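# Move spools from air valves into the tray

## Task

Remove every spool from the air valves and place each one in the tray; a spool that drops farther than roughly a hand's width does not count as placed.

## Robot and tools

Robot: two seven-joint Franka FR3 arms, left_arm and right_arm, each with a Robotiq 140 two-finger gripper whose fingers can fold at a hinge. Bases: left_arm at (-0.055, +0.380, +0.050) m, right_arm at (+0.022, -0.302, +0.050) m. Cameras: cam_left_wrist and cam_right_wrist (896x504 each), one per wrist. A camera stand sits behind the arms.

Frames: the scene frame has its origin at table height, midway between the arms; +x points out over the table, +z up, and +y toward left_arm. Reported hand positions (metres), orientations (quat_wxyz) and velocities use this frame. Pose offsets in a call use instead the current Hand target's own axes. Along those axes the fingers point along +z and open and close along y. end_effector_position is the centre of the closed pads. Pads are 66 mm long. The fingertips reach about 33 mm past that centre when the gap is 40 mm or less, and only 9 mm past it when fully open.

The 20-number row: one row covers both arms. Numbers 1-10 are left_arm: dx, dy, dz, rx, ry, rz, gripper position, force_limit, speed, activate. Numbers 11-20 are the same ten for right_arm. All are in [-1, 1]. dx..rz are an offset, not a pose, measured from the Hand target that stood when the action or move began; 1.0 equals 0.6 m or 180 degrees; rx, ry, rz form one rotation vector. Every row in an action counts from that same start, so sending the same offset again moves the arm further. To leave an arm alone, give it six zeros and repeat its last gripper numbers, because a 0 there is itself a command. Keep activate at 0. Send 1 only when the gripper fault reads 7 or 13 or a result asks for it, with nothing touching the outside of the fingers; it closes, opens fully and lets go of any part.

Gripper numbers: position +1 is fully open (140 mm), about -0.8 is pads touching, and -1 closes until blocked. force_limit sets grip force for slow closes (for parts up to 40 mm wide: about 14 N at -1, 40 N at 0, 58 N at +1). speed sets finger speed, roughly 30, 140 and 250 mm/s at -1, 0 and +1, and a faster close grips harder. Both start at +1. Grip near the fingertip quarter of the pads; nearer the palm the fingers fold, and narrow parts may slip. A fingertip pressed onto a surface folds easily.

Tools:
execute_actions(actions, cameras): actions is a list of actions; each action is up to 15 rows, one per 1/30 s step, and a short one holds its last row out to 15 steps. Images come back only for an empty list or when cameras names them (["all"] for all).
move(target, speed, blend, stop_force, zero, blocking, cameras): a straight-line path for each gripper toward a target given as one 20-number row or a list of up to 15 rows, all offsets counted from the starting Hand targets. speed is the top path speed in m/s (0.002 to 2, default 0.25). blend is the corner-rounding radius in m for lists. stop_force (20 to 40 N) ends an arm's path once it feels that much push; aim a few centimetres past the contact, go slowly, avoid it when the gripper turns, and leave it out when backing off a contact. zero resets the force baseline (default true). blocking=false returns early while the move continues, and it cannot be combined with stop_force. A move lasts at most 10 s. Its result adds a move: line, e.g. done, off_target, moving, held or fault, plus limits such as paced or held.
wait(seconds): lets time pass and sends nothing new.
stop(): brakes a running move.
zoom_image(camera, region [x0,y0,x1,y1] in pixels, at most 504 square): enlarges part of the latest image.
clear_fault(arm): clears a torque or force fault that a result has reported.
read_manual(section): licence texts only.
finished_scene(scene): ends the scene for good; the goal must still hold without the robot.

Results: Hand target is the last commanded pose after clipping, and the next offsets count from it. The controller limits each step to 70 mm and 16 degrees from the measured pose, so the gripper can stop short; send the remaining gap as a new offset. object_status: 0 moving, 1 blocked while opening, 2 blocked while closing (a grip), 3 reached the commanded position or pads met. Check for 2 after closing. To grip harder, raise force_limit and change position slightly, e.g. -1 to -0.98. position_measured is in counts: 3 open, 230 pads together. Results also give joint torques, external torques, flange force (gripper axes), a 7x7 wrist depth grid per camera in distances, and the fault code. Tool commands lists the commands now in force.

Avoid: contact force of 85 N on an arm or what it holds, or torque over the joint limits (85 N m on the big joints, 11 on the wrist joints). Either stops the arm until clear_fault. Fast moves, joints at their range ends and joints moving too fast also fault. Do not let the grippers or cameras collide; a press between the arms can fail the scene. Nothing may fall off the table. Avoid drops, releasing moving parts, hits, slams, hard squeezes on parts still seated, and long stretched or loaded holds, which overheat motors and cause a 30 to 60 s brake stop. Loose objects may sometimes be nudged. The clock runs while you think.

Each tool is called as name(argument=value, ...) on one line, values as JSON.

## Session

execute_actions(actions=[])

Scene clock: 0.00 s.
left_arm: end_effector_position=(+0.4438, +0.1905, +0.2656) position_measured=3 object_status=3 fault=0 end_effector_quat_wxyz=(-0.481, +0.770, -0.405, -0.109) | right_arm: end_effector_position=(+0.2323, -0.8060, +0.2419) position_measured=3 object_status=3 fault=0 end_effector_quat_wxyz=(-0.239, +0.769, -0.593, +0.001)
Joint positions: left_arm=[-0.747 0.389 -0.03 -1.812 0.824 1.5 -1.683] | right_arm=[-1.435 0.297 0.014 -1.76 0.359 1.718 -1.744]
Joint velocities: within noise
Joint torques (N m): no reading
External joint torques (N m): no reading
Flange force (N): no reading
Wrist depth (mm): cam_left_wrist=[- 2320 731 - - 337 279 / - 1997 - - - 385 310 / - - 2064 - - 128 112 / - 104 - - - - 96 / - 103 2064 - - - - / - - 2064 2137 2460 - - / - - 2156 2030 - - -] | cam_right_wrist=[492 440 381 343 311 289 274 / 534 476 - - 334 315 285 / 645 535 438 406 354 330 301 / - 566 507 446 398 357 331 / - 118 572 499 - 129 341 / - 128 589 559 - 129 92 / - - - - 509 492 -]
Hand target: left_arm +0.4438, +0.1905, +0.2656; -0.481, +0.770, -0.405, -0.109 | right_arm +0.2323, -0.8060, +0.2419; -0.239, +0.769, -0.593, +0.001
Tool commands: left_gripper/position=+1.0 left_gripper/force_limit=+1.0 left_gripper/speed=+1.0 left_gripper/activate=+0.0 right_gripper/position=+1.0 right_gripper/force_limit=+1.0 right_gripper/speed=+1.0 right_gripper/activate=+0.0

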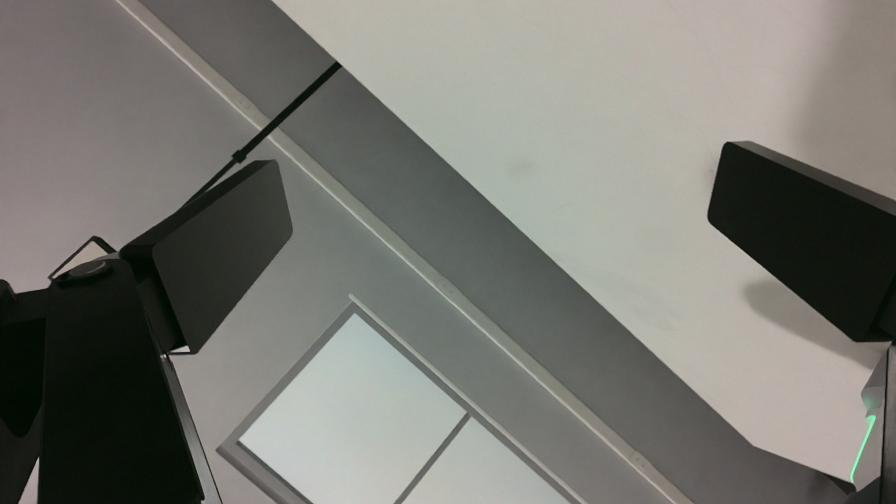

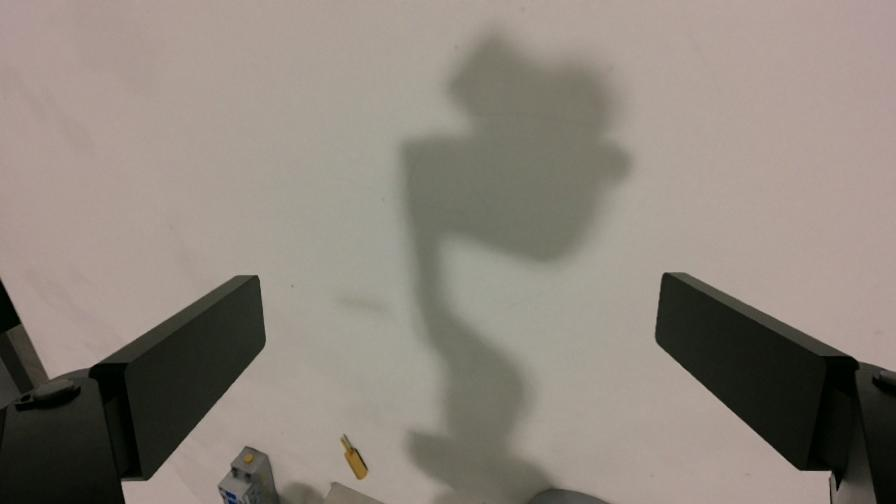

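move(target=[-0.446,-0.275,0.074,-0.332,0.075,-0.280,1,1,1,0,-0.556,-0.492,-0.010,-0.165,-0.001,-0.410,1,1,1,0], cameras=["all"])

Scene clock: 17.87 s.
left_arm: end_effector_position=(+0.4006, +0.4021, +0.4996) position_measured=3 object_status=3 fault=0 end_effector_quat_wxyz=(-0.002, +1.000, +0.005, +0.001) | right_arm: end_effector_position=(+0.4013, -0.4488, +0.4503) position_measured=3 object_status=3 fault=0 end_effector_quat_wxyz=(-0.001, +1.000, -0.003, +0.002)
Joint positions: left_arm=[-0.395 -0.315 0.39 -1.786 0.122 1.496 -1.639] | right_arm=[-0.93 -0.514 0.379 -2.075 0.186 1.594 -2.115]
Joint velocities: left_arm=[within noise] | right_arm=[-0.001 0.002 0 0 0 -0.002 -0.007]
Joint torques (N m): left_arm=[-0.29 -16.17 -4.52 23.25 0.53 2.35 0.31] | right_arm=[0.89 -10.8 -6.41 23.93 0.57 2.25 -0.23]
External joint torques (N m): left_arm=[-0.11 0.67 -0.2 0.02 -0.34 -0.31 0.31] | right_arm=[1.02 0.42 -0.02 -0.04 -0.36 -0.42 -0.23]
Flange force (N): left_arm=[2.6 -0.1 -1.7] | right_arm=[0.4 0.3 -1.0]
Wrist depth (mm): cam_left_wrist=[- - 532 - - - 574 / 1346 - - - - - 587 / 1400 - 638 - 662 128 107 / 1494 104 - - - - 96 / - 96 - - - - - / - - - 629 - - - / - - 1980 550 1765 1980 -] | cam_right_wrist=[- - 525 557 - - 1311 / - - - 558 548 - 1318 / 593 - - 579 613 577 1395 / 587 587 581 - - 629 1464 / 615 118 - - - 129 1501 / - 109 643 661 672 129 92 / - - 548 659 725 - -]
Hand target: left_arm +0.4002, +0.4007, +0.4995; +0.000, +1.000, +0.001, +0.000 | right_arm +0.4003, -0.4497, +0.4501; +0.000, +1.000, +0.001, +0.000
Off the commanded pose: left_arm 0.001 m, 0 deg | right_arm 0.001 m, 1 deg.
move: done

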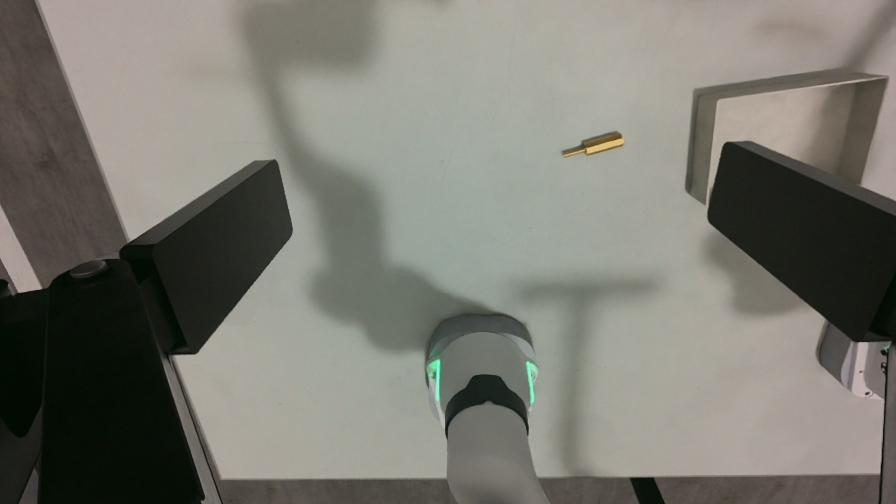

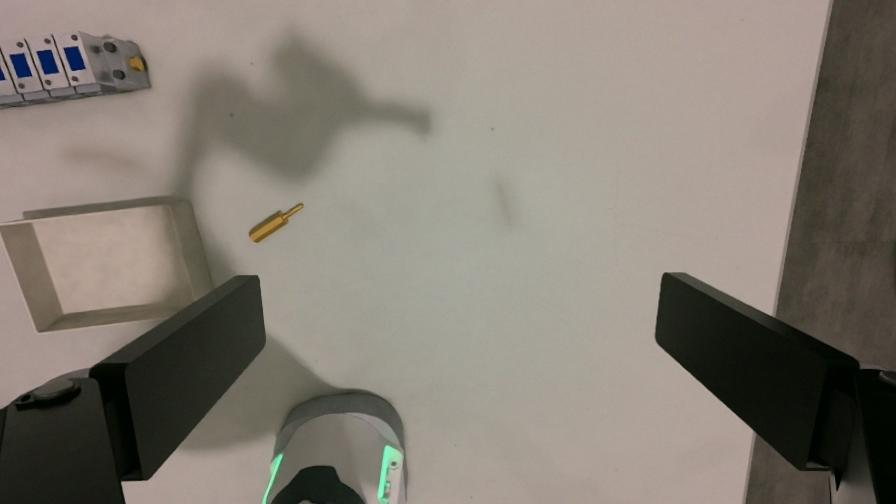

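move(target=[0,0,0,0,0,0,1,1,1,0,0.167,-0.45,-0.083,0,0,0,1,1,1,0], cameras=["cam_right_wrist"])

zoom_image(camera="cam_right_wrist", region=[0, 0, 448, 252])

Scene clock: 23.03 s.
left_arm: end_effector_position=(+0.4005, +0.4015, +0.4993) position_measured=3 object_status=3 fault=0 end_effector_quat_wxyz=(-0.001, +1.000, +0.004, +0.001) | right_arm: end_effector_position=(+0.5003, -0.1813, +0.4999) position_measured=3 object_status=3 fault=0 end_effector_quat_wxyz=(+0.001, +1.000, +0.005, +0.000)
Joint positions: left_arm=[-0.4 -0.315 0.395 -1.786 0.122 1.496 -1.639] | right_arm=[-1.058 -0.376 0.993 -1.653 0.314 1.448 -1.589]
Joint velocities: left_arm=[within noise] | right_arm=[0 0 0 0 0 0 0.005]
Joint torques (N m): left_arm=[-0.22 -16.54 -4.43 23.23 0.87 2.38 0.23] | right_arm=[0.13 -0.46 -9.98 22.14 1.11 2.29 0.17]
External joint torques (N m): left_arm=[-0.02 0.47 -0.01 -0.19 0.01 -0.3 0.23] | right_arm=[0.43 0.61 0.49 0.03 0.26 -0.42 0.17]
Flange force (N): left_arm=[1.1 -0.4 -0.6] | right_arm=[3.2 -1.5 -1.9]
Wrist depth (mm): cam_left_wrist=[- - - - - - - / 1384 - 610 - - - - / 1416 - - - 698 127 106 / - 104 - 708 - - 96 / - 96 - 727 - - - / - - - 620 - 864 - / - - 1964 554 1859 - -] | cam_right_wrist=[- 580 - - - - - / - 604 602 - 638 610 - / - - 590 - - 623 648 / - - - - - 680 - / 659 118 - 696 - 127 725 / - 109 - 666 - - 92 / - - - 661 682 - -]
Hand target: left_arm +0.4002, +0.4007, +0.4995; +0.000, +1.000, +0.001, +0.000 | right_arm +0.4998, -0.1795, +0.5000; +0.000, +1.000, +0.001, +0.000
Off the commanded pose: left_arm 0.001 m, 0 deg | right_arm 0.002 m, 0 deg.
move: done

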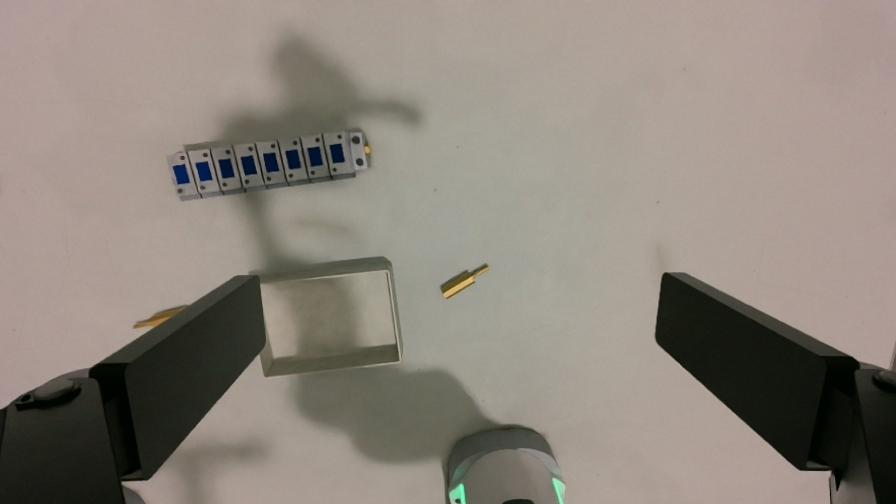

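Scaled by 1.125 from the camera's image (finer frame: 1280x720).

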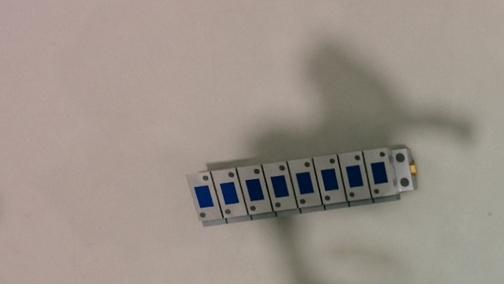

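move(target=[0,-0.2,0,0,0,0,1,1,1,0,0.05,-0.40,0.417,0,0,0,1,1,1,0], cameras=["all"])

zoom_image(camera="cam_right_wrist", region=[200, 100, 700, 400])

Scene clock: 31.30 s.
left_arm: end_effector_position=(+0.4004, +0.5195, +0.4995) position_measured=3 object_status=3 fault=0 end_effector_quat_wxyz=(+0.002, +1.000, +0.005, +0.001) | right_arm: end_effector_position=(+0.5299, +0.0595, +0.2511) position_measured=3 object_status=3 fault=0 end_effector_quat_wxyz=(+0.000, +1.000, +0.005, +0.001)
Joint positions: left_arm=[-0.387 -0.282 0.605 -1.721 0.155 1.491 -1.416] | right_arm=[-1.515 -0.609 1.86 -1.767 0.616 1.898 -1.351]
Joint velocities: left_arm=[0.001 -0.001 0.001 0.001 -0.001 -0.001 0.005] | right_arm=[within noise]
Joint torques (N m): left_arm=[-0.37 -13.76 -5.84 23.18 1.15 2.39 0.29] | right_arm=[-0.08 29.73 -17.68 20.99 1.09 2.33 0.15]
External joint torques (N m): left_arm=[0.03 0.52 -0.04 0.1 0.35 -0.28 0.29] | right_arm=[0.52 0.38 0.67 0.23 0.29 -0.36 0.15]
Flange force (N): left_arm=[1.8 -1.0 -1.6] | right_arm=[0.0 -1.3 -0.6]
Wrist depth (mm): cam_left_wrist=[1243 - - - 568 - - / 1310 1310 588 - - 604 - / 1353 - - - - 128 106 / - 104 - - - - 96 / - 96 - - - - - / - 1765 - - 618 - - / - 1949 1845 2255 526 - -] | cam_right_wrist=[344 345 352 - 360 364 370 / 354 - 359 369 375 375 391 / - - - 388 337 392 397 / - 384 - 325 326 - 415 / 388 118 418 400 427 127 - / - 128 422 427 - 440 90 / - - 447 - - 455 -]
Hand target: left_arm +0.4000, +0.5207, +0.4995; +0.000, +1.000, +0.001, +0.000 | right_arm +0.5291, +0.0607, +0.2500; +0.000, +1.000, +0.001, +0.000
Off the commanded pose: left_arm 0.001 m, 1 deg | right_arm 0.002 m, 0 deg.
move: done

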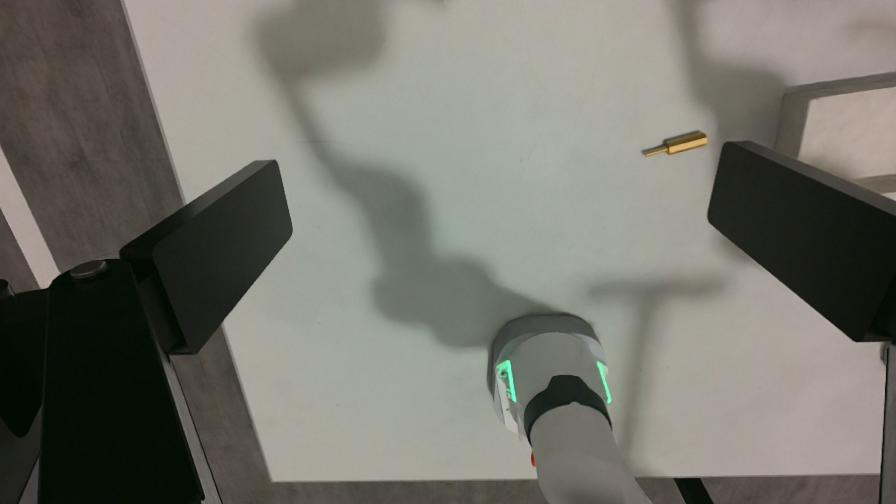

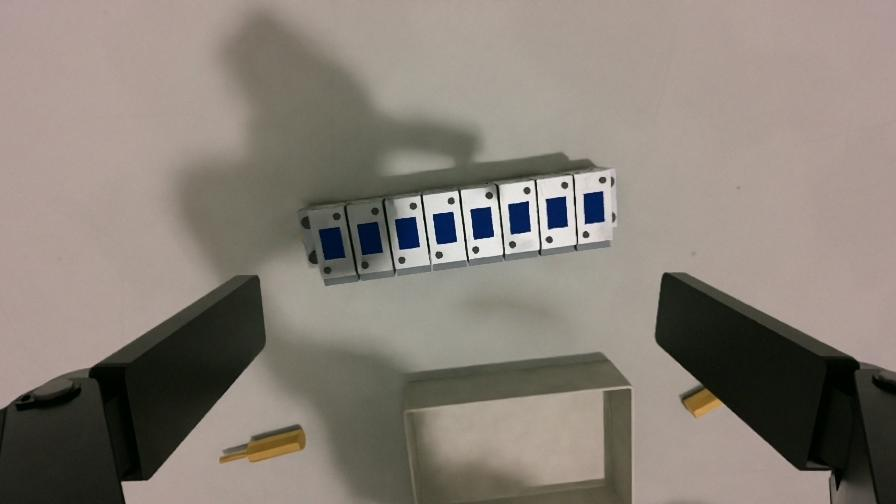

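Scaled by 1.008 from the camera's image (finer frame: 1280x720).

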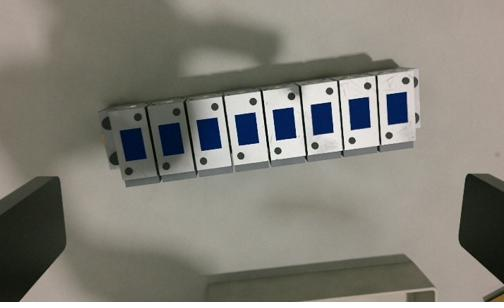

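zoom_image(camera="cam_right_wrist", region=[200, 400, 340, 480])

zoom_image(camera="cam_right_wrist", region=[290, 180, 430, 290])

zoom_image(camera="cam_right_wrist", region=[490, 150, 630, 260])

Scaled by 3.600 from the camera's image (finer frame: 1280x720).

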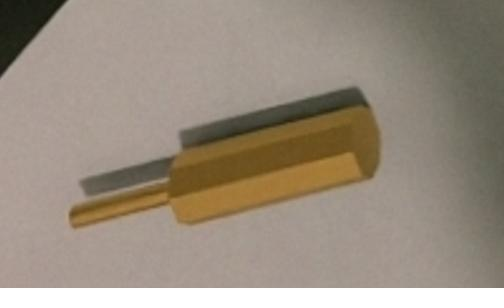

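Scaled by 3.600 from the camera's image (finer frame: 1280x720).

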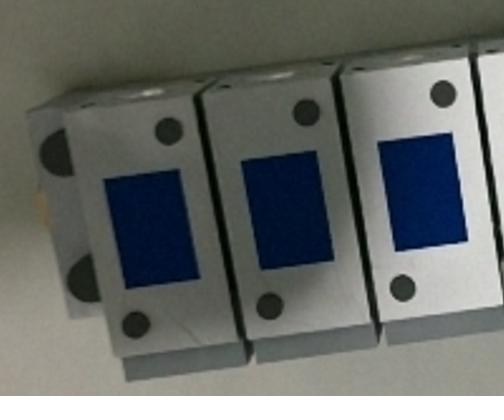

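Scaled by 3.600 from the camera's image (finer frame: 1280x720).

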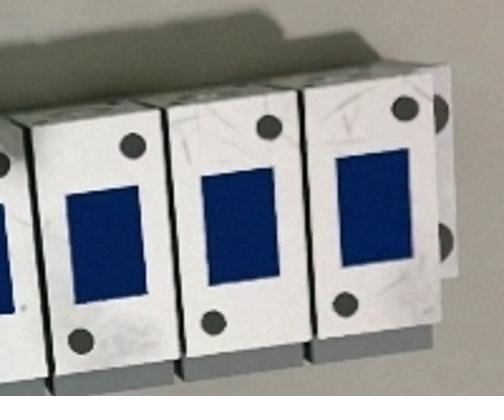

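move(target=[0,0,0,0,0,0,1,1,1,0,0.14,0,0.16,0,-0.167,0,1,1,1,0], cameras=["cam_right_wrist"])

zoom_image(camera="cam_right_wrist", region=[200, 100, 700, 400])

Scene clock: 40.03 s.
left_arm: end_effector_position=(+0.4004, +0.5195, +0.4995) position_measured=3 object_status=3 fault=0 end_effector_quat_wxyz=(+0.002, +1.000, +0.004, +0.001) | right_arm: end_effector_position=(+0.6118, +0.0614, +0.1525) position_measured=3 object_status=3 fault=0 end_effector_quat_wxyz=(-0.033, +0.978, -0.003, -0.205)
Joint positions: left_arm=[-0.387 -0.282 0.605 -1.721 0.155 1.49 -1.414] | right_arm=[-2.569 -1.222 2.477 -0.503 0.818 1.259 -1.22]
Joint velocities: left_arm=[within noise] | right_arm=[0 -0.002 0.001 0.001 -0.001 -0.001 0.007]
Joint torques (N m): left_arm=[0.07 -13.65 -6.1 23.13 1.07 2.37 0.34] | right_arm=[-0.36 61.45 -6.17 19.35 0.95 1.2 0.01]
External joint torques (N m): left_arm=[0.24 0.87 -0.56 0.02 0.25 -0.29 0.34] | right_arm=[0.21 2.8 0.54 0.29 -0.49 -0.35 0.03]
Flange force (N): left_arm=[2.3 -0.7 -1.6] | right_arm=[0.0 0.0 0.0]
Wrist depth (mm): cam_left_wrist=[1230 - 565 - - - - / 1324 - - - 607 - - / 1400 1433 - - - 128 106 / 1476 104 - - 669 - 96 / - 97 - 771 714 - - / - 1765 793 - 646 - - / - 1933 1859 2030 524 1728 -] | cam_right_wrist=[226 225 223 226 221 220 221 / 246 247 247 241 238 241 238 / 276 275 273 274 273 272 269 / - 312 282 268 258 289 304 / - 118 253 252 251 129 346 / - 109 415 391 380 121 92 / - - - - 468 512 -]
Hand target: left_arm +0.4000, +0.5207, +0.4995; +0.000, +1.000, +0.001, +0.000 | right_arm +0.6131, +0.0610, +0.1540; +0.000, +0.966, +0.001, -0.259
Off the commanded pose: left_arm 0.001 m, 0 deg | right_arm 0.002 m, 7 deg.
elbow stopped short (right arm): the move would have taken joint 4 (elbow) straighter than the controller allows.
move: off_target (right_arm)

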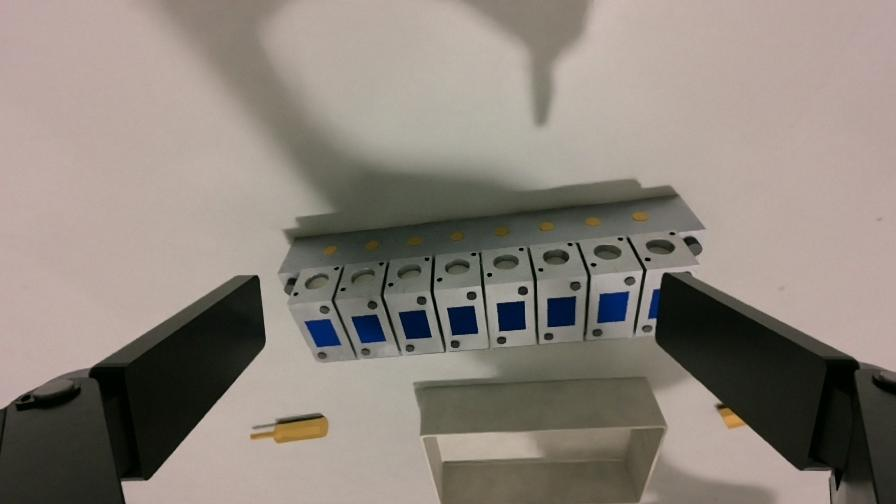

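Scaled by 1.008 from the camera's image (finer frame: 1280x720).

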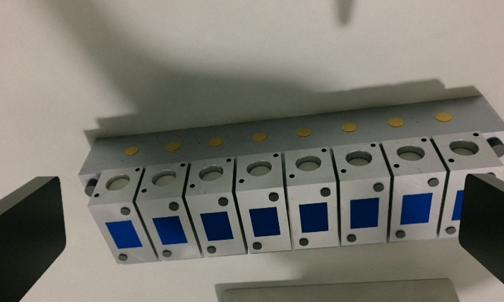

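zoom_image(camera="cam_right_wrist", region=[430, 220, 570, 300])

zoom_image(camera="cam_right_wrist", region=[290, 220, 430, 300])

zoom_image(camera="cam_right_wrist", region=[570, 210, 710, 290])

Scaled by 3.600 from the camera's image (finer frame: 1280x720).

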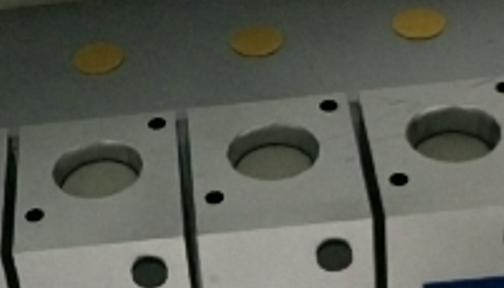

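Scaled by 3.600 from the camera's image (finer frame: 1280x720).

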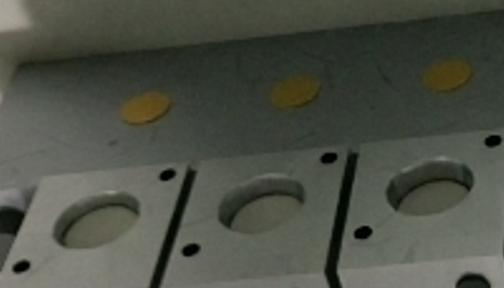

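Scaled by 3.600 from the camera's image (finer frame: 1280x720).

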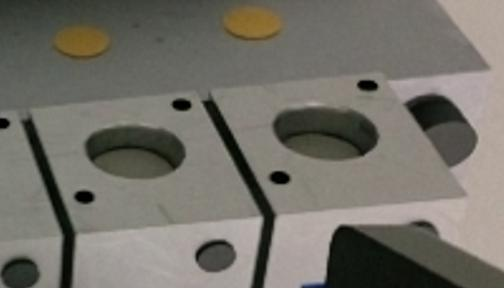

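move(target=[0,0,0,0,0,0,1,1,1,0,-0.398,0.102,-0.147,0,0.167,0,1,1,1,0], cameras=["cam_right_wrist"])

Scene clock: 51.60 s.
left_arm: end_effector_position=(+0.4004, +0.5195, +0.4995) position_measured=3 object_status=3 fault=0 end_effector_quat_wxyz=(+0.002, +1.000, +0.004, +0.001) | right_arm: end_effector_position=(+0.4505, -0.0006, +0.3503) position_measured=3 object_status=3 fault=0 end_effector_quat_wxyz=(-0.001, +1.000, +0.005, -0.001)
Joint positions: left_arm=[-0.387 -0.282 0.605 -1.721 0.155 1.49 -1.414] | right_arm=[-1.46 0.239 2.112 -1.988 -0.21 1.856 -0.806]
Joint velocities: left_arm=[within noise] | right_arm=[-0.002 0.001 0.001 0.001 0 0 0.005]
Joint torques (N m): left_arm=[0.03 -13.67 -6.08 23.17 1.06 2.37 0.34] | right_arm=[0.02 10.65 6.05 23.88 0.7 2.72 0.15]
External joint torques (N m): left_arm=[0.35 0.77 -0.35 0.04 0.25 -0.3 0.33] | right_arm=[0.35 0.64 -0.05 -0.69 -0.06 0.07 0.15]
Flange force (N): left_arm=[2.2 -1.0 -1.6] | right_arm=[-4.4 2.9 1.5]
Wrist depth (mm): cam_left_wrist=[1243 - - - - - - / 1324 1249 - - - - 568 / 1416 1450 - - - 127 113 / 1504 104 - - - - 96 / - 96 - 754 745 - - / - 1765 - 829 623 - - / - 1964 2511 2100 524 1831 -] | cam_right_wrist=[440 434 439 447 - - 462 / 443 - 439 387 471 473 476 / 468 - - 479 485 473 - / - 479 491 487 - 512 - / - 118 - - - 127 537 / - 109 - 516 547 121 92 / - - - 557 - - -]
Hand target: left_arm +0.4000, +0.5207, +0.4995; +0.000, +1.000, +0.001, +0.000 | right_arm +0.4508, -0.0007, +0.3499; +0.000, +1.000, +0.001, +0.000
Off the commanded pose: left_arm 0.001 m, 0 deg | right_arm 0.001 m, 0 deg.
move: done

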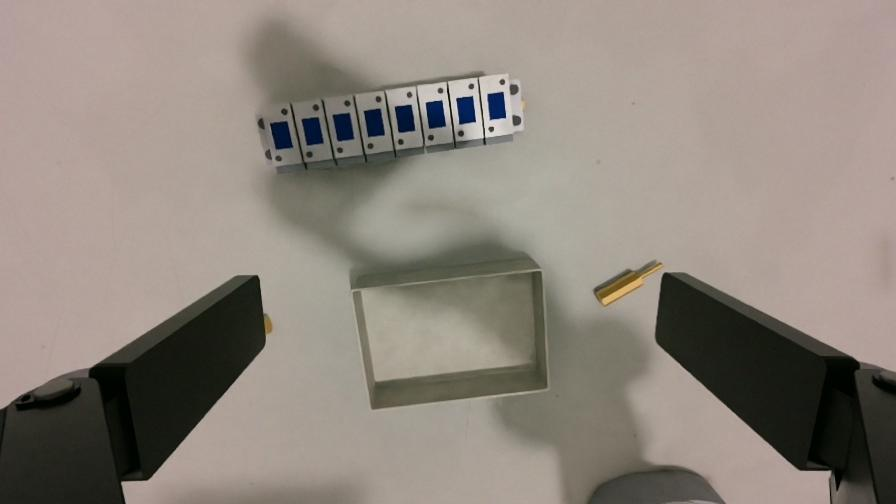

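move(target=[0,0,0,0,0,0,1,1,1,0,-0.2,-0.1,0.317,0,0.333,0,1,1,1,0], cameras=["cam_right_wrist"])

zoom_image(camera="cam_right_wrist", region=[200, 50, 700, 350])

Scene clock: 57.57 s.
left_arm: end_effector_position=(+0.4004, +0.5195, +0.4995) position_measured=3 object_status=3 fault=0 end_effector_quat_wxyz=(+0.002, +1.000, +0.004, +0.001) | right_arm: end_effector_position=(+0.3301, +0.0588, +0.1598) position_measured=3 object_status=3 fault=0 end_effector_quat_wxyz=(+0.001, +0.867, +0.002, +0.498)
Joint positions: left_arm=[-0.387 -0.282 0.605 -1.721 0.155 1.49 -1.414] | right_arm=[-1.565 -0.01 2.863 -2.688 -1.519 2.141 1.047]
Joint velocities: left_arm=[within noise] | right_arm=[-0.001 0.001 0 0.001 0.001 0 0.007]
Joint torques (N m): left_arm=[0.07 -13.65 -6.14 23.16 1.08 2.38 0.35] | right_arm=[0.88 22.81 -0.3 15.32 -0.68 -1.02 0.1]
External joint torques (N m): left_arm=[0.37 0.87 -0.43 -0.03 0.26 -0.3 0.35] | right_arm=[1.15 0.31 0.05 0.08 -0.37 -0.31 0.07]
Flange force (N): left_arm=[2.2 -0.9 -1.5] | right_arm=[-0.1 0.7 -1.6]
Wrist depth (mm): cam_left_wrist=[1230 - - - - - - / 1324 1144 - 579 - 603 586 / 1408 1376 618 - 636 128 106 / - 104 - - - - 96 / - 97 - - 725 - - / - 1778 - - 617 - - / - 1918 1791 2030 524 - -] | cam_right_wrist=[- 2636 2081 - 3295 2791 1404 / - - 628 - - - 728 / 454 433 334 359 - 506 525 / - 387 361 361 378 434 418 / 327 118 336 351 346 129 367 / - 140 294 262 282 129 92 / - 257 260 - 260 266 -]
Hand target: left_arm +0.4000, +0.5207, +0.4995; +0.000, +1.000, +0.001, +0.000 | right_arm +0.3306, +0.0591, +0.1597; -0.001, +0.866, +0.001, +0.499
Off the commanded pose: left_arm 0.001 m, 0 deg | right_arm 0.001 m, 0 deg.
joint read past its limit (right arm) — joint 3 (upper arm roll), upper limit.
joint sent to its limit (right arm) — joint 3 (upper arm roll), upper limit. The joint targets still meet the commanded pose.
move: done; limits=paced

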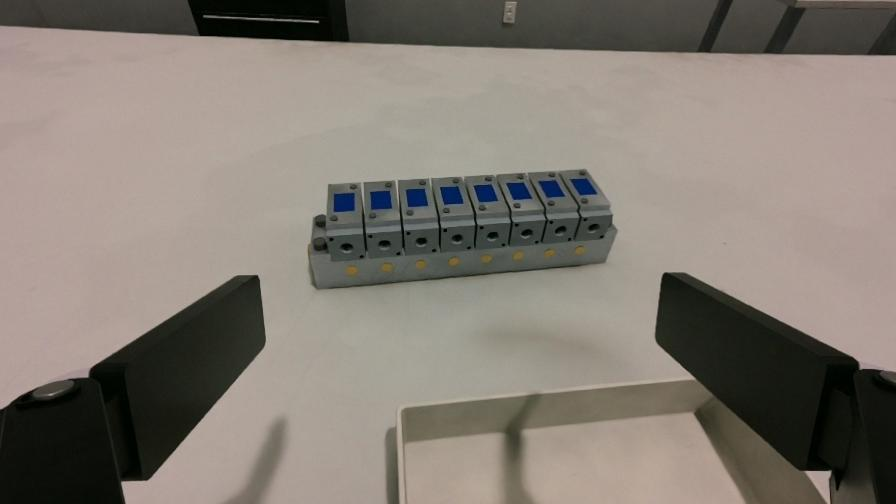

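Scaled by 1.008 from the camera's image (finer frame: 1280x720).

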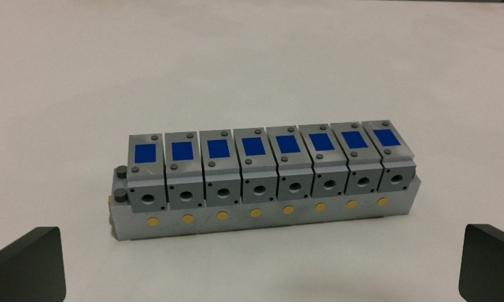

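zoom_image(camera="cam_right_wrist", region=[310, 170, 450, 290])

zoom_image(camera="cam_right_wrist", region=[480, 160, 620, 280])

Scaled by 3.600 from the camera's image (finer frame: 1280x720).

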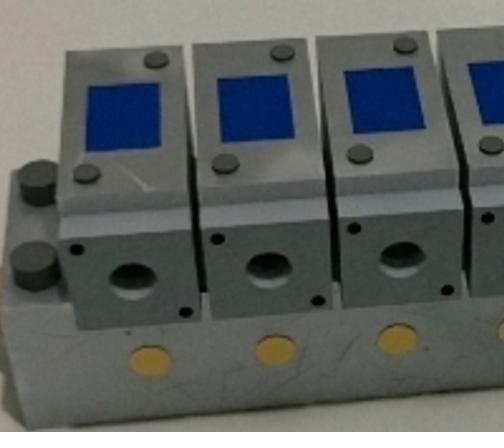

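Scaled by 3.600 from the camera's image (finer frame: 1280x720).

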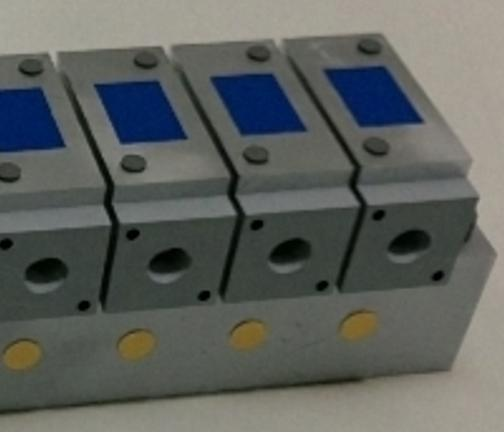

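move(target=[0,0,0,0,0,0,1,1,1,0,0.13,0.267,-0.075,0,-0.333,0,1,1,1,0], cameras=["cam_right_wrist"])

Scene clock: 73.30 s.
left_arm: end_effector_position=(+0.4004, +0.5195, +0.4995) position_measured=3 object_status=3 fault=0 end_effector_quat_wxyz=(+0.002, +1.000, +0.004, +0.001) | right_arm: end_effector_position=(+0.3304, -0.1007, +0.2495) position_measured=3 object_status=3 fault=0 end_effector_quat_wxyz=(+0.000, +1.000, -0.003, +0.000)
Joint positions: left_arm=[-0.387 -0.282 0.605 -1.721 0.155 1.49 -1.414] | right_arm=[-1.554 0.928 2.205 -2.596 -0.732 1.841 -0.376]
Joint velocities: left_arm=[within noise] | right_arm=[0 0 -0.001 0.001 0.001 0 -0.006]
Joint torques (N m): left_arm=[0.1 -13.67 -6.08 23.12 1.07 2.37 0.35] | right_arm=[0.91 -3.27 14.92 19.52 0.64 2.15 -0.21]
External joint torques (N m): left_arm=[0.38 0.75 -0.41 0.04 0.25 -0.29 0.34] | right_arm=[1.03 0.96 -0.68 0.41 -0.08 -0.47 -0.21]
Flange force (N): left_arm=[2.0 -0.9 -1.6] | right_arm=[2.2 -0.6 -1.0]
Wrist depth (mm): cam_left_wrist=[1236 - - - - - 573 / 1324 - - - - - - / 1392 1353 - - - 128 106 / 1504 104 - - 694 - 96 / - 96 - - 714 - - / - - - - 614 - - / - 2047 1571 2047 528 1624 -] | cam_right_wrist=[339 343 343 349 352 364 363 / 353 359 363 368 368 382 378 / - 366 - 383 379 384 390 / 361 378 381 393 - 406 409 / 386 118 386 410 418 129 - / - 109 - - - - 90 / - - - 448 454 420 -]
Hand target: left_arm +0.4000, +0.5207, +0.4995; +0.000, +1.000, +0.001, +0.000 | right_arm +0.3312, -0.1012, +0.2497; +0.000, +1.000, +0.001, +0.000
Off the commanded pose: left_arm 0.001 m, 0 deg | right_arm 0.001 m, 0 deg.
move: done

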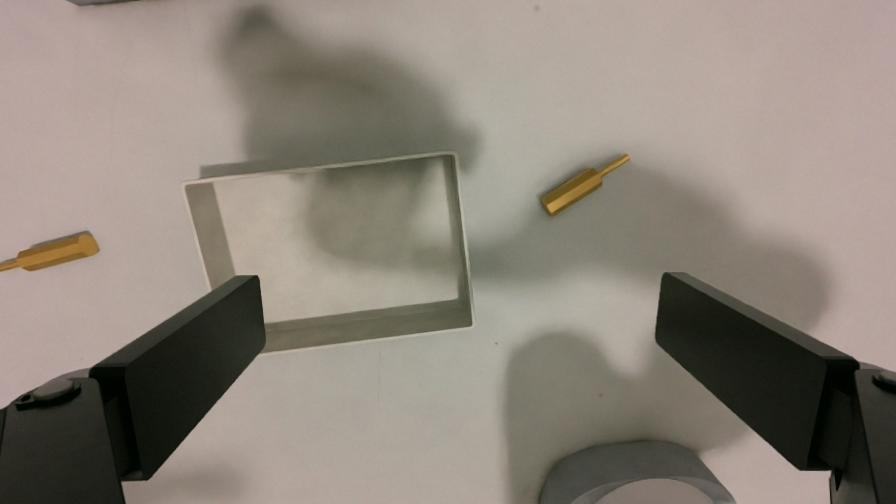

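move(target=[0,0,0,0,0,0,1,1,1,0,0.015,0.161,0.166,0,0,0.321,1,1,1,0], cameras=["cam_right_wrist"])

Scene clock: 90.97 s.
left_arm: end_effector_position=(+0.4004, +0.5195, +0.4995) position_measured=3 object_status=3 fault=0 end_effector_quat_wxyz=(+0.002, +1.000, +0.004, +0.001) | right_arm: end_effector_position=(+0.3414, -0.1981, +0.1508) position_measured=3 object_status=3 fault=0 end_effector_quat_wxyz=(-0.001, +0.879, -0.478, +0.001)
Joint positions: left_arm=[-0.387 -0.282 0.605 -1.721 0.155 1.49 -1.414] | right_arm=[-2.04 0.707 2.204 -2.838 -0.725 2.229 0.269]
Joint velocities: left_arm=[within noise] | right_arm=[0 0 0.002 0 0 0.001 0.006]
Joint torques (N m): left_arm=[0.11 -13.64 -6.07 23.1 1.05 2.38 0.32] | right_arm=[0.27 0.87 10.43 17.87 0.93 2.59 0.06]
External joint torques (N m): left_arm=[0.41 0.78 -0.38 -0.02 0.23 -0.29 0.32] | right_arm=[0.31 -0.36 0.12 -0.47 0.34 0.02 0.06]
Flange force (N): left_arm=[2.0 -0.9 -1.4] | right_arm=[-1.3 -1.3 1.1]
Wrist depth (mm): cam_left_wrist=[1194 - - - - - - / 1310 - - - 600 - 584 / 1408 1400 - - - 128 107 / 1485 104 - - - - 96 / - 96 - - 700 - - / - 1804 - - 623 801 - / - 1964 1933 1635 524 1888 -] | cam_right_wrist=[- 254 258 260 263 264 268 / 260 263 267 270 274 278 279 / 268 273 276 278 283 285 291 / 265 282 283 289 291 306 298 / 272 118 293 301 307 129 281 / - 140 - - 304 129 92 / - 316 324 325 337 336 -]
Hand target: left_arm +0.4000, +0.5207, +0.4995; +0.000, +1.000, +0.001, +0.000 | right_arm +0.3404, -0.1977, +0.1501; +0.000, +0.876, -0.482, +0.000
Off the commanded pose: left_arm 0.001 m, 0 deg | right_arm 0.001 m, 1 deg.
move: done

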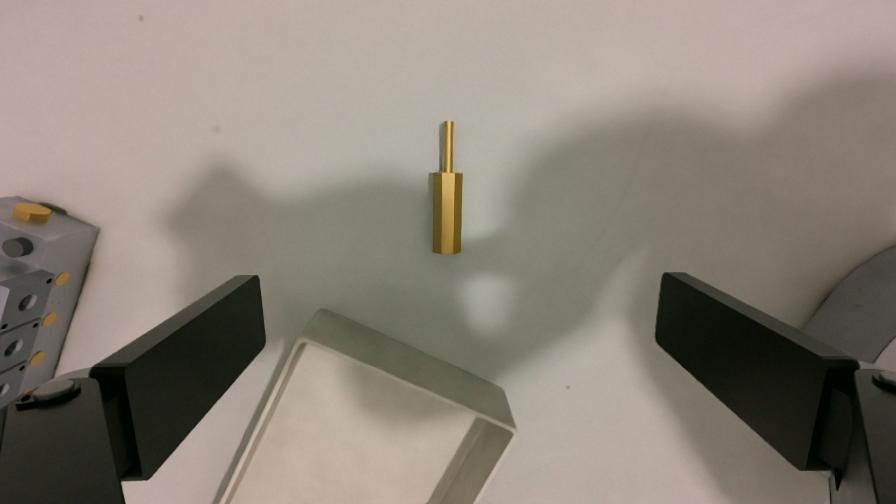

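move(target=[0,0,0,0,0,0,1,1,1,0,0,0,0.187,0,0,0,-0.325,0,0,0], speed=0.12, cameras=["cam_right_wrist"])

Scene clock: 99.10 s.
left_arm: end_effector_position=(+0.4004, +0.5195, +0.4995) position_measured=3 object_status=3 fault=0 end_effector_quat_wxyz=(+0.002, +1.000, +0.004, +0.001) | right_arm: end_effector_position=(+0.3391, -0.1978, +0.0377) position_measured=170 object_status=3 fault=0 end_effector_quat_wxyz=(+0.001, +0.875, -0.485, -0.001)
Joint positions: left_arm=[-0.387 -0.282 0.605 -1.721 0.155 1.49 -1.414] | right_arm=[-1.609 0.241 1.688 -2.885 -0.711 2.769 0.251]
Joint velocities: left_arm=[within noise] | right_arm=[0.002 0.001 -0.002 0 -0.001 0.002 -0.005]
Joint torques (N m): left_arm=[0.11 -13.65 -6.12 23.16 1.07 2.39 0.32] | right_arm=[1.05 1.12 3.52 14.07 0.27 2.58 -0.32]
External joint torques (N m): left_arm=[0.49 0.61 -0.36 0.13 0.26 -0.27 0.32] | right_arm=[1.25 0.21 -1.09 0.88 -0.02 0.02 -0.32]
Flange force (N): left_arm=[1.7 -1.0 -1.7] | right_arm=[0.0 0.0 0.0]
Wrist depth (mm): cam_left_wrist=[1249 590 - - - - - / 1317 1133 - - - - - / 1416 1368 - - - 127 106 / - 104 - - 690 - 96 / - 96 - - 740 - - / - 1752 - - 615 - - / - 1980 3205 2030 531 870 -] | cam_right_wrist=[155 156 156 159 161 162 165 / 159 161 162 163 166 170 170 / 164 167 168 169 171 174 176 / 171 172 174 173 180 181 184 / 176 178 178 182 148 186 190 / 182 84 - 192 - 88 199 / - - - 196 - - -]
Hand target: left_arm +0.4000, +0.5207, +0.4995; +0.000, +1.000, +0.001, +0.000 | right_arm +0.3404, -0.1977, +0.0379; +0.000, +0.876, -0.482, +0.000
Off the commanded pose: left_arm 0.001 m, 0 deg | right_arm 0.001 m, 0 deg.
move: done

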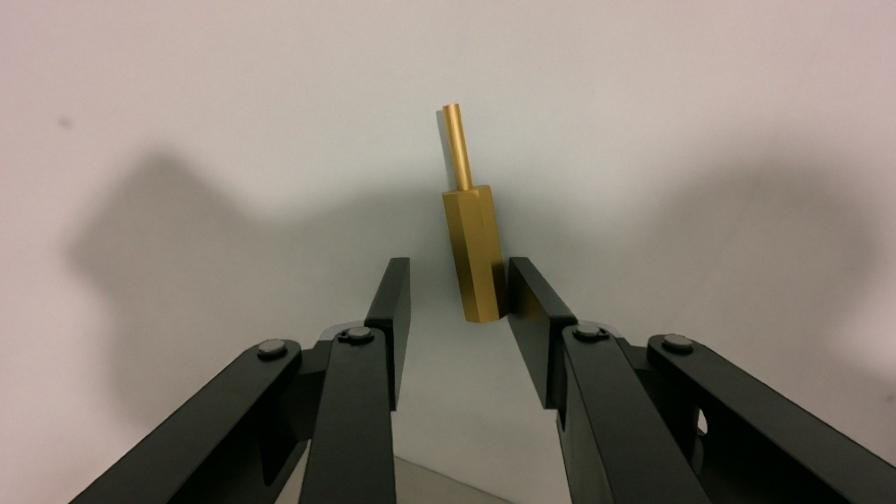

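move(target=[[0,0,0,0,0,0,1,1,1,0,0,0,0,0,0,0,0.1,0,0,0],[0,0,0,0,0,0,1,1,1,0,0.025,0.0083,0,0,0,-0.047,0.1,0,0,0]], speed=0.05, cameras=["cam_right_wrist"])

Scene clock: 106.03 s.
left_arm: end_effector_position=(+0.4004, +0.5195, +0.4995) position_measured=3 object_status=3 fault=0 end_effector_quat_wxyz=(+0.002, +1.000, +0.004, +0.001) | right_arm: end_effector_position=(+0.3438, -0.2126, +0.0377) position_measured=117 object_status=3 fault=0 end_effector_quat_wxyz=(+0.000, +0.907, -0.421, +0.000)
Joint positions: left_arm=[-0.387 -0.282 0.605 -1.721 0.155 1.49 -1.414] | right_arm=[-1.626 0.289 1.636 -2.875 -0.809 2.738 0.128]
Joint velocities: left_arm=[within noise] | right_arm=[0 -0.001 0 0.001 0 0 -0.007]
Joint torques (N m): left_arm=[0.06 -13.58 -6.07 23.17 1.08 2.38 0.33] | right_arm=[0.5 0.12 4.9 13.64 -0.05 2.1 -0.29]
External joint torques (N m): left_arm=[0.32 0.95 -0.39 -0.01 0.26 -0.29 0.32] | right_arm=[0.64 0.83 -0.74 0.87 -0.36 -0.48 -0.29]
Flange force (N): left_arm=[2.6 -1.0 -1.6] | right_arm=[0.0 0.0 0.0]
Wrist depth (mm): cam_left_wrist=[1230 610 - - - 559 556 / 1346 - - - - - 597 / 1416 1331 - - - 128 113 / 1485 104 - - - - 96 / - 97 - - - - - / - 1804 - - 620 - - / - 1949 1818 1778 526 1888 -] | cam_right_wrist=[155 155 156 159 161 163 165 / 159 160 162 164 166 168 170 / 165 167 168 170 172 174 177 / 170 172 173 174 178 181 183 / 176 178 127 181 144 185 190 / - - 188 191 191 - 196 / - - 195 199 201 - -]
Hand target: left_arm +0.4000, +0.5207, +0.4995; +0.000, +1.000, +0.001, +0.000 | right_arm +0.3442, -0.2130, +0.0379; +0.000, +0.909, -0.416, +0.000
Off the commanded pose: left_arm 0.001 m, 0 deg | right_arm 0.001 m, 1 deg.
move: done

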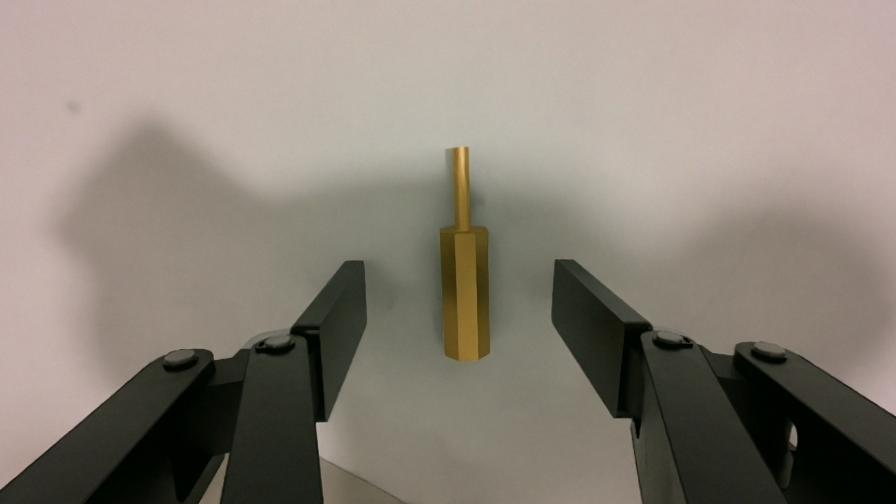

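move(target=[0,0,0,0,0,0,1,1,1,0,0,0.002,0,0,0,0,-1,0,-1,0], cameras=["cam_right_wrist"])

Scene clock: 109.60 s.
left_arm: end_effector_position=(+0.4004, +0.5195, +0.4995) position_measured=3 object_status=3 fault=0 end_effector_quat_wxyz=(+0.002, +1.000, +0.004, +0.001) | right_arm: end_effector_position=(+0.3443, -0.2142, +0.0380) position_measured=205 object_status=0 fault=0 end_effector_quat_wxyz=(+0.000, +0.907, -0.421, +0.000)
Joint positions: left_arm=[-0.387 -0.282 0.605 -1.721 0.155 1.49 -1.414] | right_arm=[-1.636 0.29 1.64 -2.875 -0.811 2.738 0.125]
Joint torques (N m): left_arm=[0.12 -13.66 -6.06 23.15 1.07 2.39 0.32] | right_arm=[0.47 -0.02 5.39 12.23 0.04 2.21 -0.32]
External joint torques (N m): left_arm=[0.48 0.7 -0.31 0.08 0.26 -0.27 0.31] | right_arm=[0.59 0.59 -0.29 -0.62 -0.27 -0.38 -0.32]
Flange force (N): left_arm=[2.0 -1.0 -1.6] | right_arm=[0.0 0.0 0.0]
Wrist depth (mm): cam_left_wrist=[1249 - - - - - 569 / 1338 - - - - - - / 1424 1513 - - - 127 106 / 1504 104 - 675 - - 96 / - 96 - - 743 - - / - 1778 - - 644 - - / - 1933 2013 1680 525 - -] | cam_right_wrist=[154 156 157 159 161 163 165 / 159 161 162 164 164 168 170 / 165 167 168 170 172 174 177 / 171 172 174 173 179 181 184 / 176 179 179 162 183 187 190 / 183 183 - 189 - 88 198 / 189 - - 197 - - 205]
Hand target: left_arm +0.4000, +0.5207, +0.4995; +0.000, +1.000, +0.001, +0.000 | right_arm +0.3433, -0.2138, +0.0379; +0.000, +0.909, -0.416, +0.000
Off the commanded pose: left_arm 0.001 m, 0 deg | right_arm 0.001 m, 1 deg.
move: done

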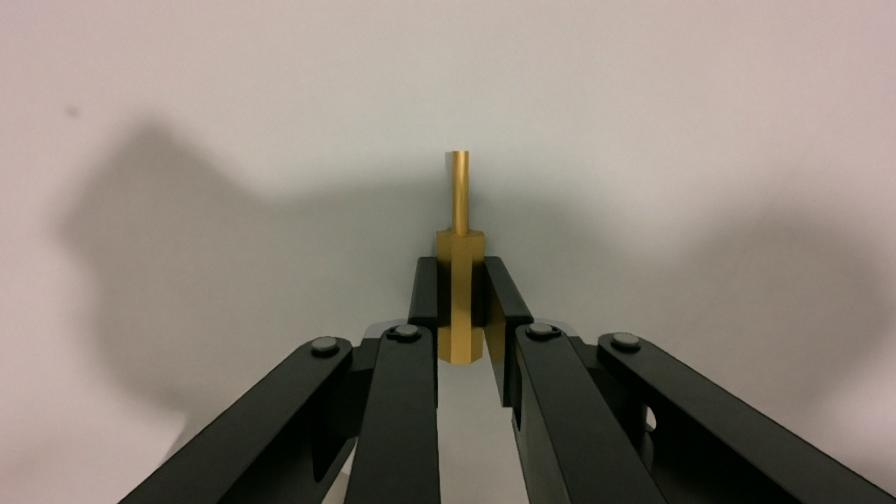

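move(target=[0,0,0,0,0,0,1,1,1,0,0,0,-0.1,0,0,0,-1,0,-1,0], speed=0.1, cameras=["cam_right_wrist"])

Scene clock: 113.03 s.
left_arm: end_effector_position=(+0.4004, +0.5195, +0.4995) position_measured=3 object_status=3 fault=0 end_effector_quat_wxyz=(+0.002, +1.000, +0.004, +0.001) | right_arm: end_effector_position=(+0.3442, -0.2145, +0.0975) position_measured=205 object_status=2 fault=0 end_effector_quat_wxyz=(+0.000, +0.910, -0.415, +0.001)
Joint positions: left_arm=[-0.387 -0.282 0.605 -1.721 0.155 1.49 -1.414] | right_arm=[-1.976 0.564 2.012 -2.871 -0.83 2.424 0.129]
Joint velocities: left_arm=[within noise] | right_arm=[0.001 0 0 -0.002 0 -0.005 -0.001]
Joint torques (N m): left_arm=[0.1 -13.66 -6.08 23.11 1.06 2.38 0.32] | right_arm=[0.37 2.41 9.32 15.71 0.64 2.16 -0.08]
External joint torques (N m): left_arm=[0.36 0.82 -0.43 -0.02 0.24 -0.29 0.32] | right_arm=[0.43 1.13 0.02 0.08 0.15 -0.41 -0.08]
Flange force (N): left_arm=[2.1 -0.8 -1.4] | right_arm=[-0.3 1.5 -5.7]
Wrist depth (mm): cam_left_wrist=[1236 - - 552 580 - - / 1310 598 - - - - - / 1392 1376 - - - 127 106 / 1485 104 706 625 - - 96 / - 96 - - - - - / - 1791 - - 618 - - / - 1918 2118 1997 525 2100 -] | cam_right_wrist=[205 207 209 210 215 217 220 / 211 213 216 221 222 224 228 / 219 220 224 226 230 233 234 / 227 230 231 163 239 242 248 / 233 238 239 127 245 252 255 / 244 243 - - - 88 265 / 250 - - - - - 251]
Hand target: left_arm +0.4000, +0.5207, +0.4995; +0.000, +1.000, +0.001, +0.000 | right_arm +0.3433, -0.2138, +0.0979; +0.000, +0.909, -0.416, +0.000
Off the commanded pose: left_arm 0.001 m, 0 deg | right_arm 0.001 m, 0 deg.
move: done

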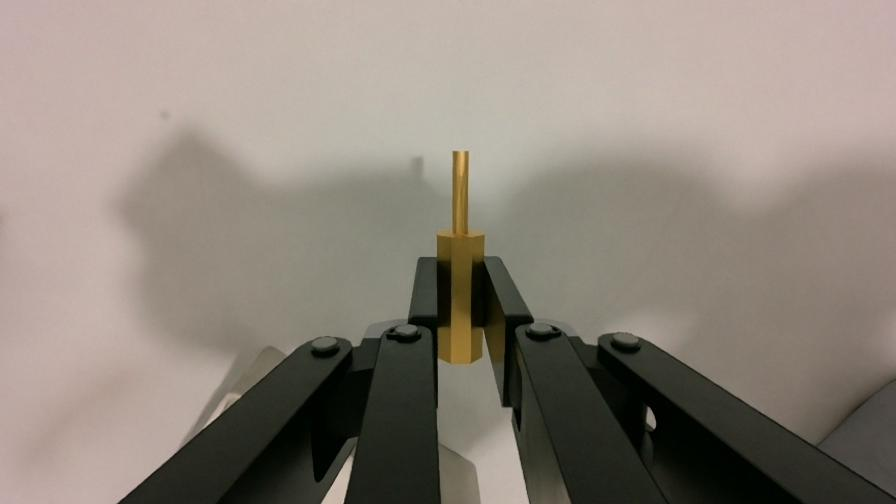

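move(target=[0,0,0,0,0,0,1,1,1,0,-0.087,-0.271,-0.053,0,0,-0.323,-1,0,-1,0], speed=0.2, cameras=["cam_right_wrist"])

Scene clock: 123.67 s.
left_arm: end_effector_position=(+0.4004, +0.5195, +0.4995) position_measured=3 object_status=3 fault=0 end_effector_quat_wxyz=(+0.002, +1.000, +0.004, +0.001) | right_arm: end_effector_position=(+0.4312, -0.0678, +0.1297) position_measured=205 object_status=2 fault=0 end_effector_quat_wxyz=(+0.000, +0.997, +0.073, -0.001)
Joint positions: left_arm=[-0.387 -0.282 0.605 -1.721 0.155 1.49 -1.414] | right_arm=[-1.094 0.689 1.57 -2.41 -0.888 2.183 -0.576]
Joint velocities: left_arm=[within noise] | right_arm=[0.001 0.001 -0.002 -0.001 -0.001 0 -0.006]
Joint torques (N m): left_arm=[0.09 -13.63 -6.07 23.15 1.07 2.38 0.34] | right_arm=[0.73 -11.71 17 17.1 0.24 2.27 -0.26]
External joint torques (N m): left_arm=[0.36 0.73 -0.42 0.05 0.25 -0.29 0.34] | right_arm=[0.9 0.47 -0.9 1.02 -0.4 -0.38 -0.26]
Flange force (N): left_arm=[2.0 -0.9 -1.6] | right_arm=[9.0 -4.5 4.6]
Wrist depth (mm): cam_left_wrist=[1249 - - - - - - / 1310 - - - - - 594 / 1408 1368 - - - 127 106 / 1476 104 - - - - 96 / - 103 - - - - - / - 1845 - 801 612 - - / - 1933 1728 2013 524 - -] | cam_right_wrist=[170 170 175 179 244 248 252 / 241 244 248 251 - 260 264 / 250 253 255 259 264 268 274 / 257 262 270 264 275 277 278 / 269 263 276 126 283 291 298 / 277 - - 286 - 299 310 / - - - - - - 321]
Hand target: left_arm +0.4000, +0.5207, +0.4995; +0.000, +1.000, +0.001, +0.000 | right_arm +0.4322, -0.0680, +0.1297; +0.000, +0.997, +0.078, +0.000
Off the commanded pose: left_arm 0.001 m, 0 deg | right_arm 0.001 m, 1 deg.
move: done

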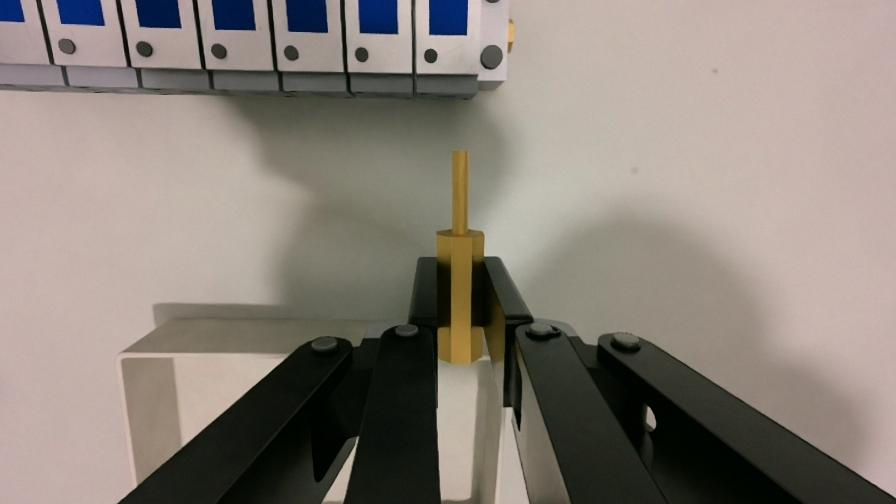

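zoom_image(camera="cam_right_wrist", region=[260, 0, 540, 160])

Scaled by 1.800 from the camera's image (finer frame: 1280x720).

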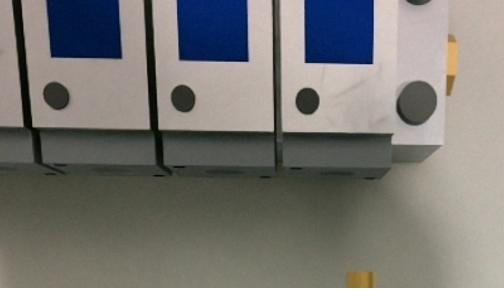

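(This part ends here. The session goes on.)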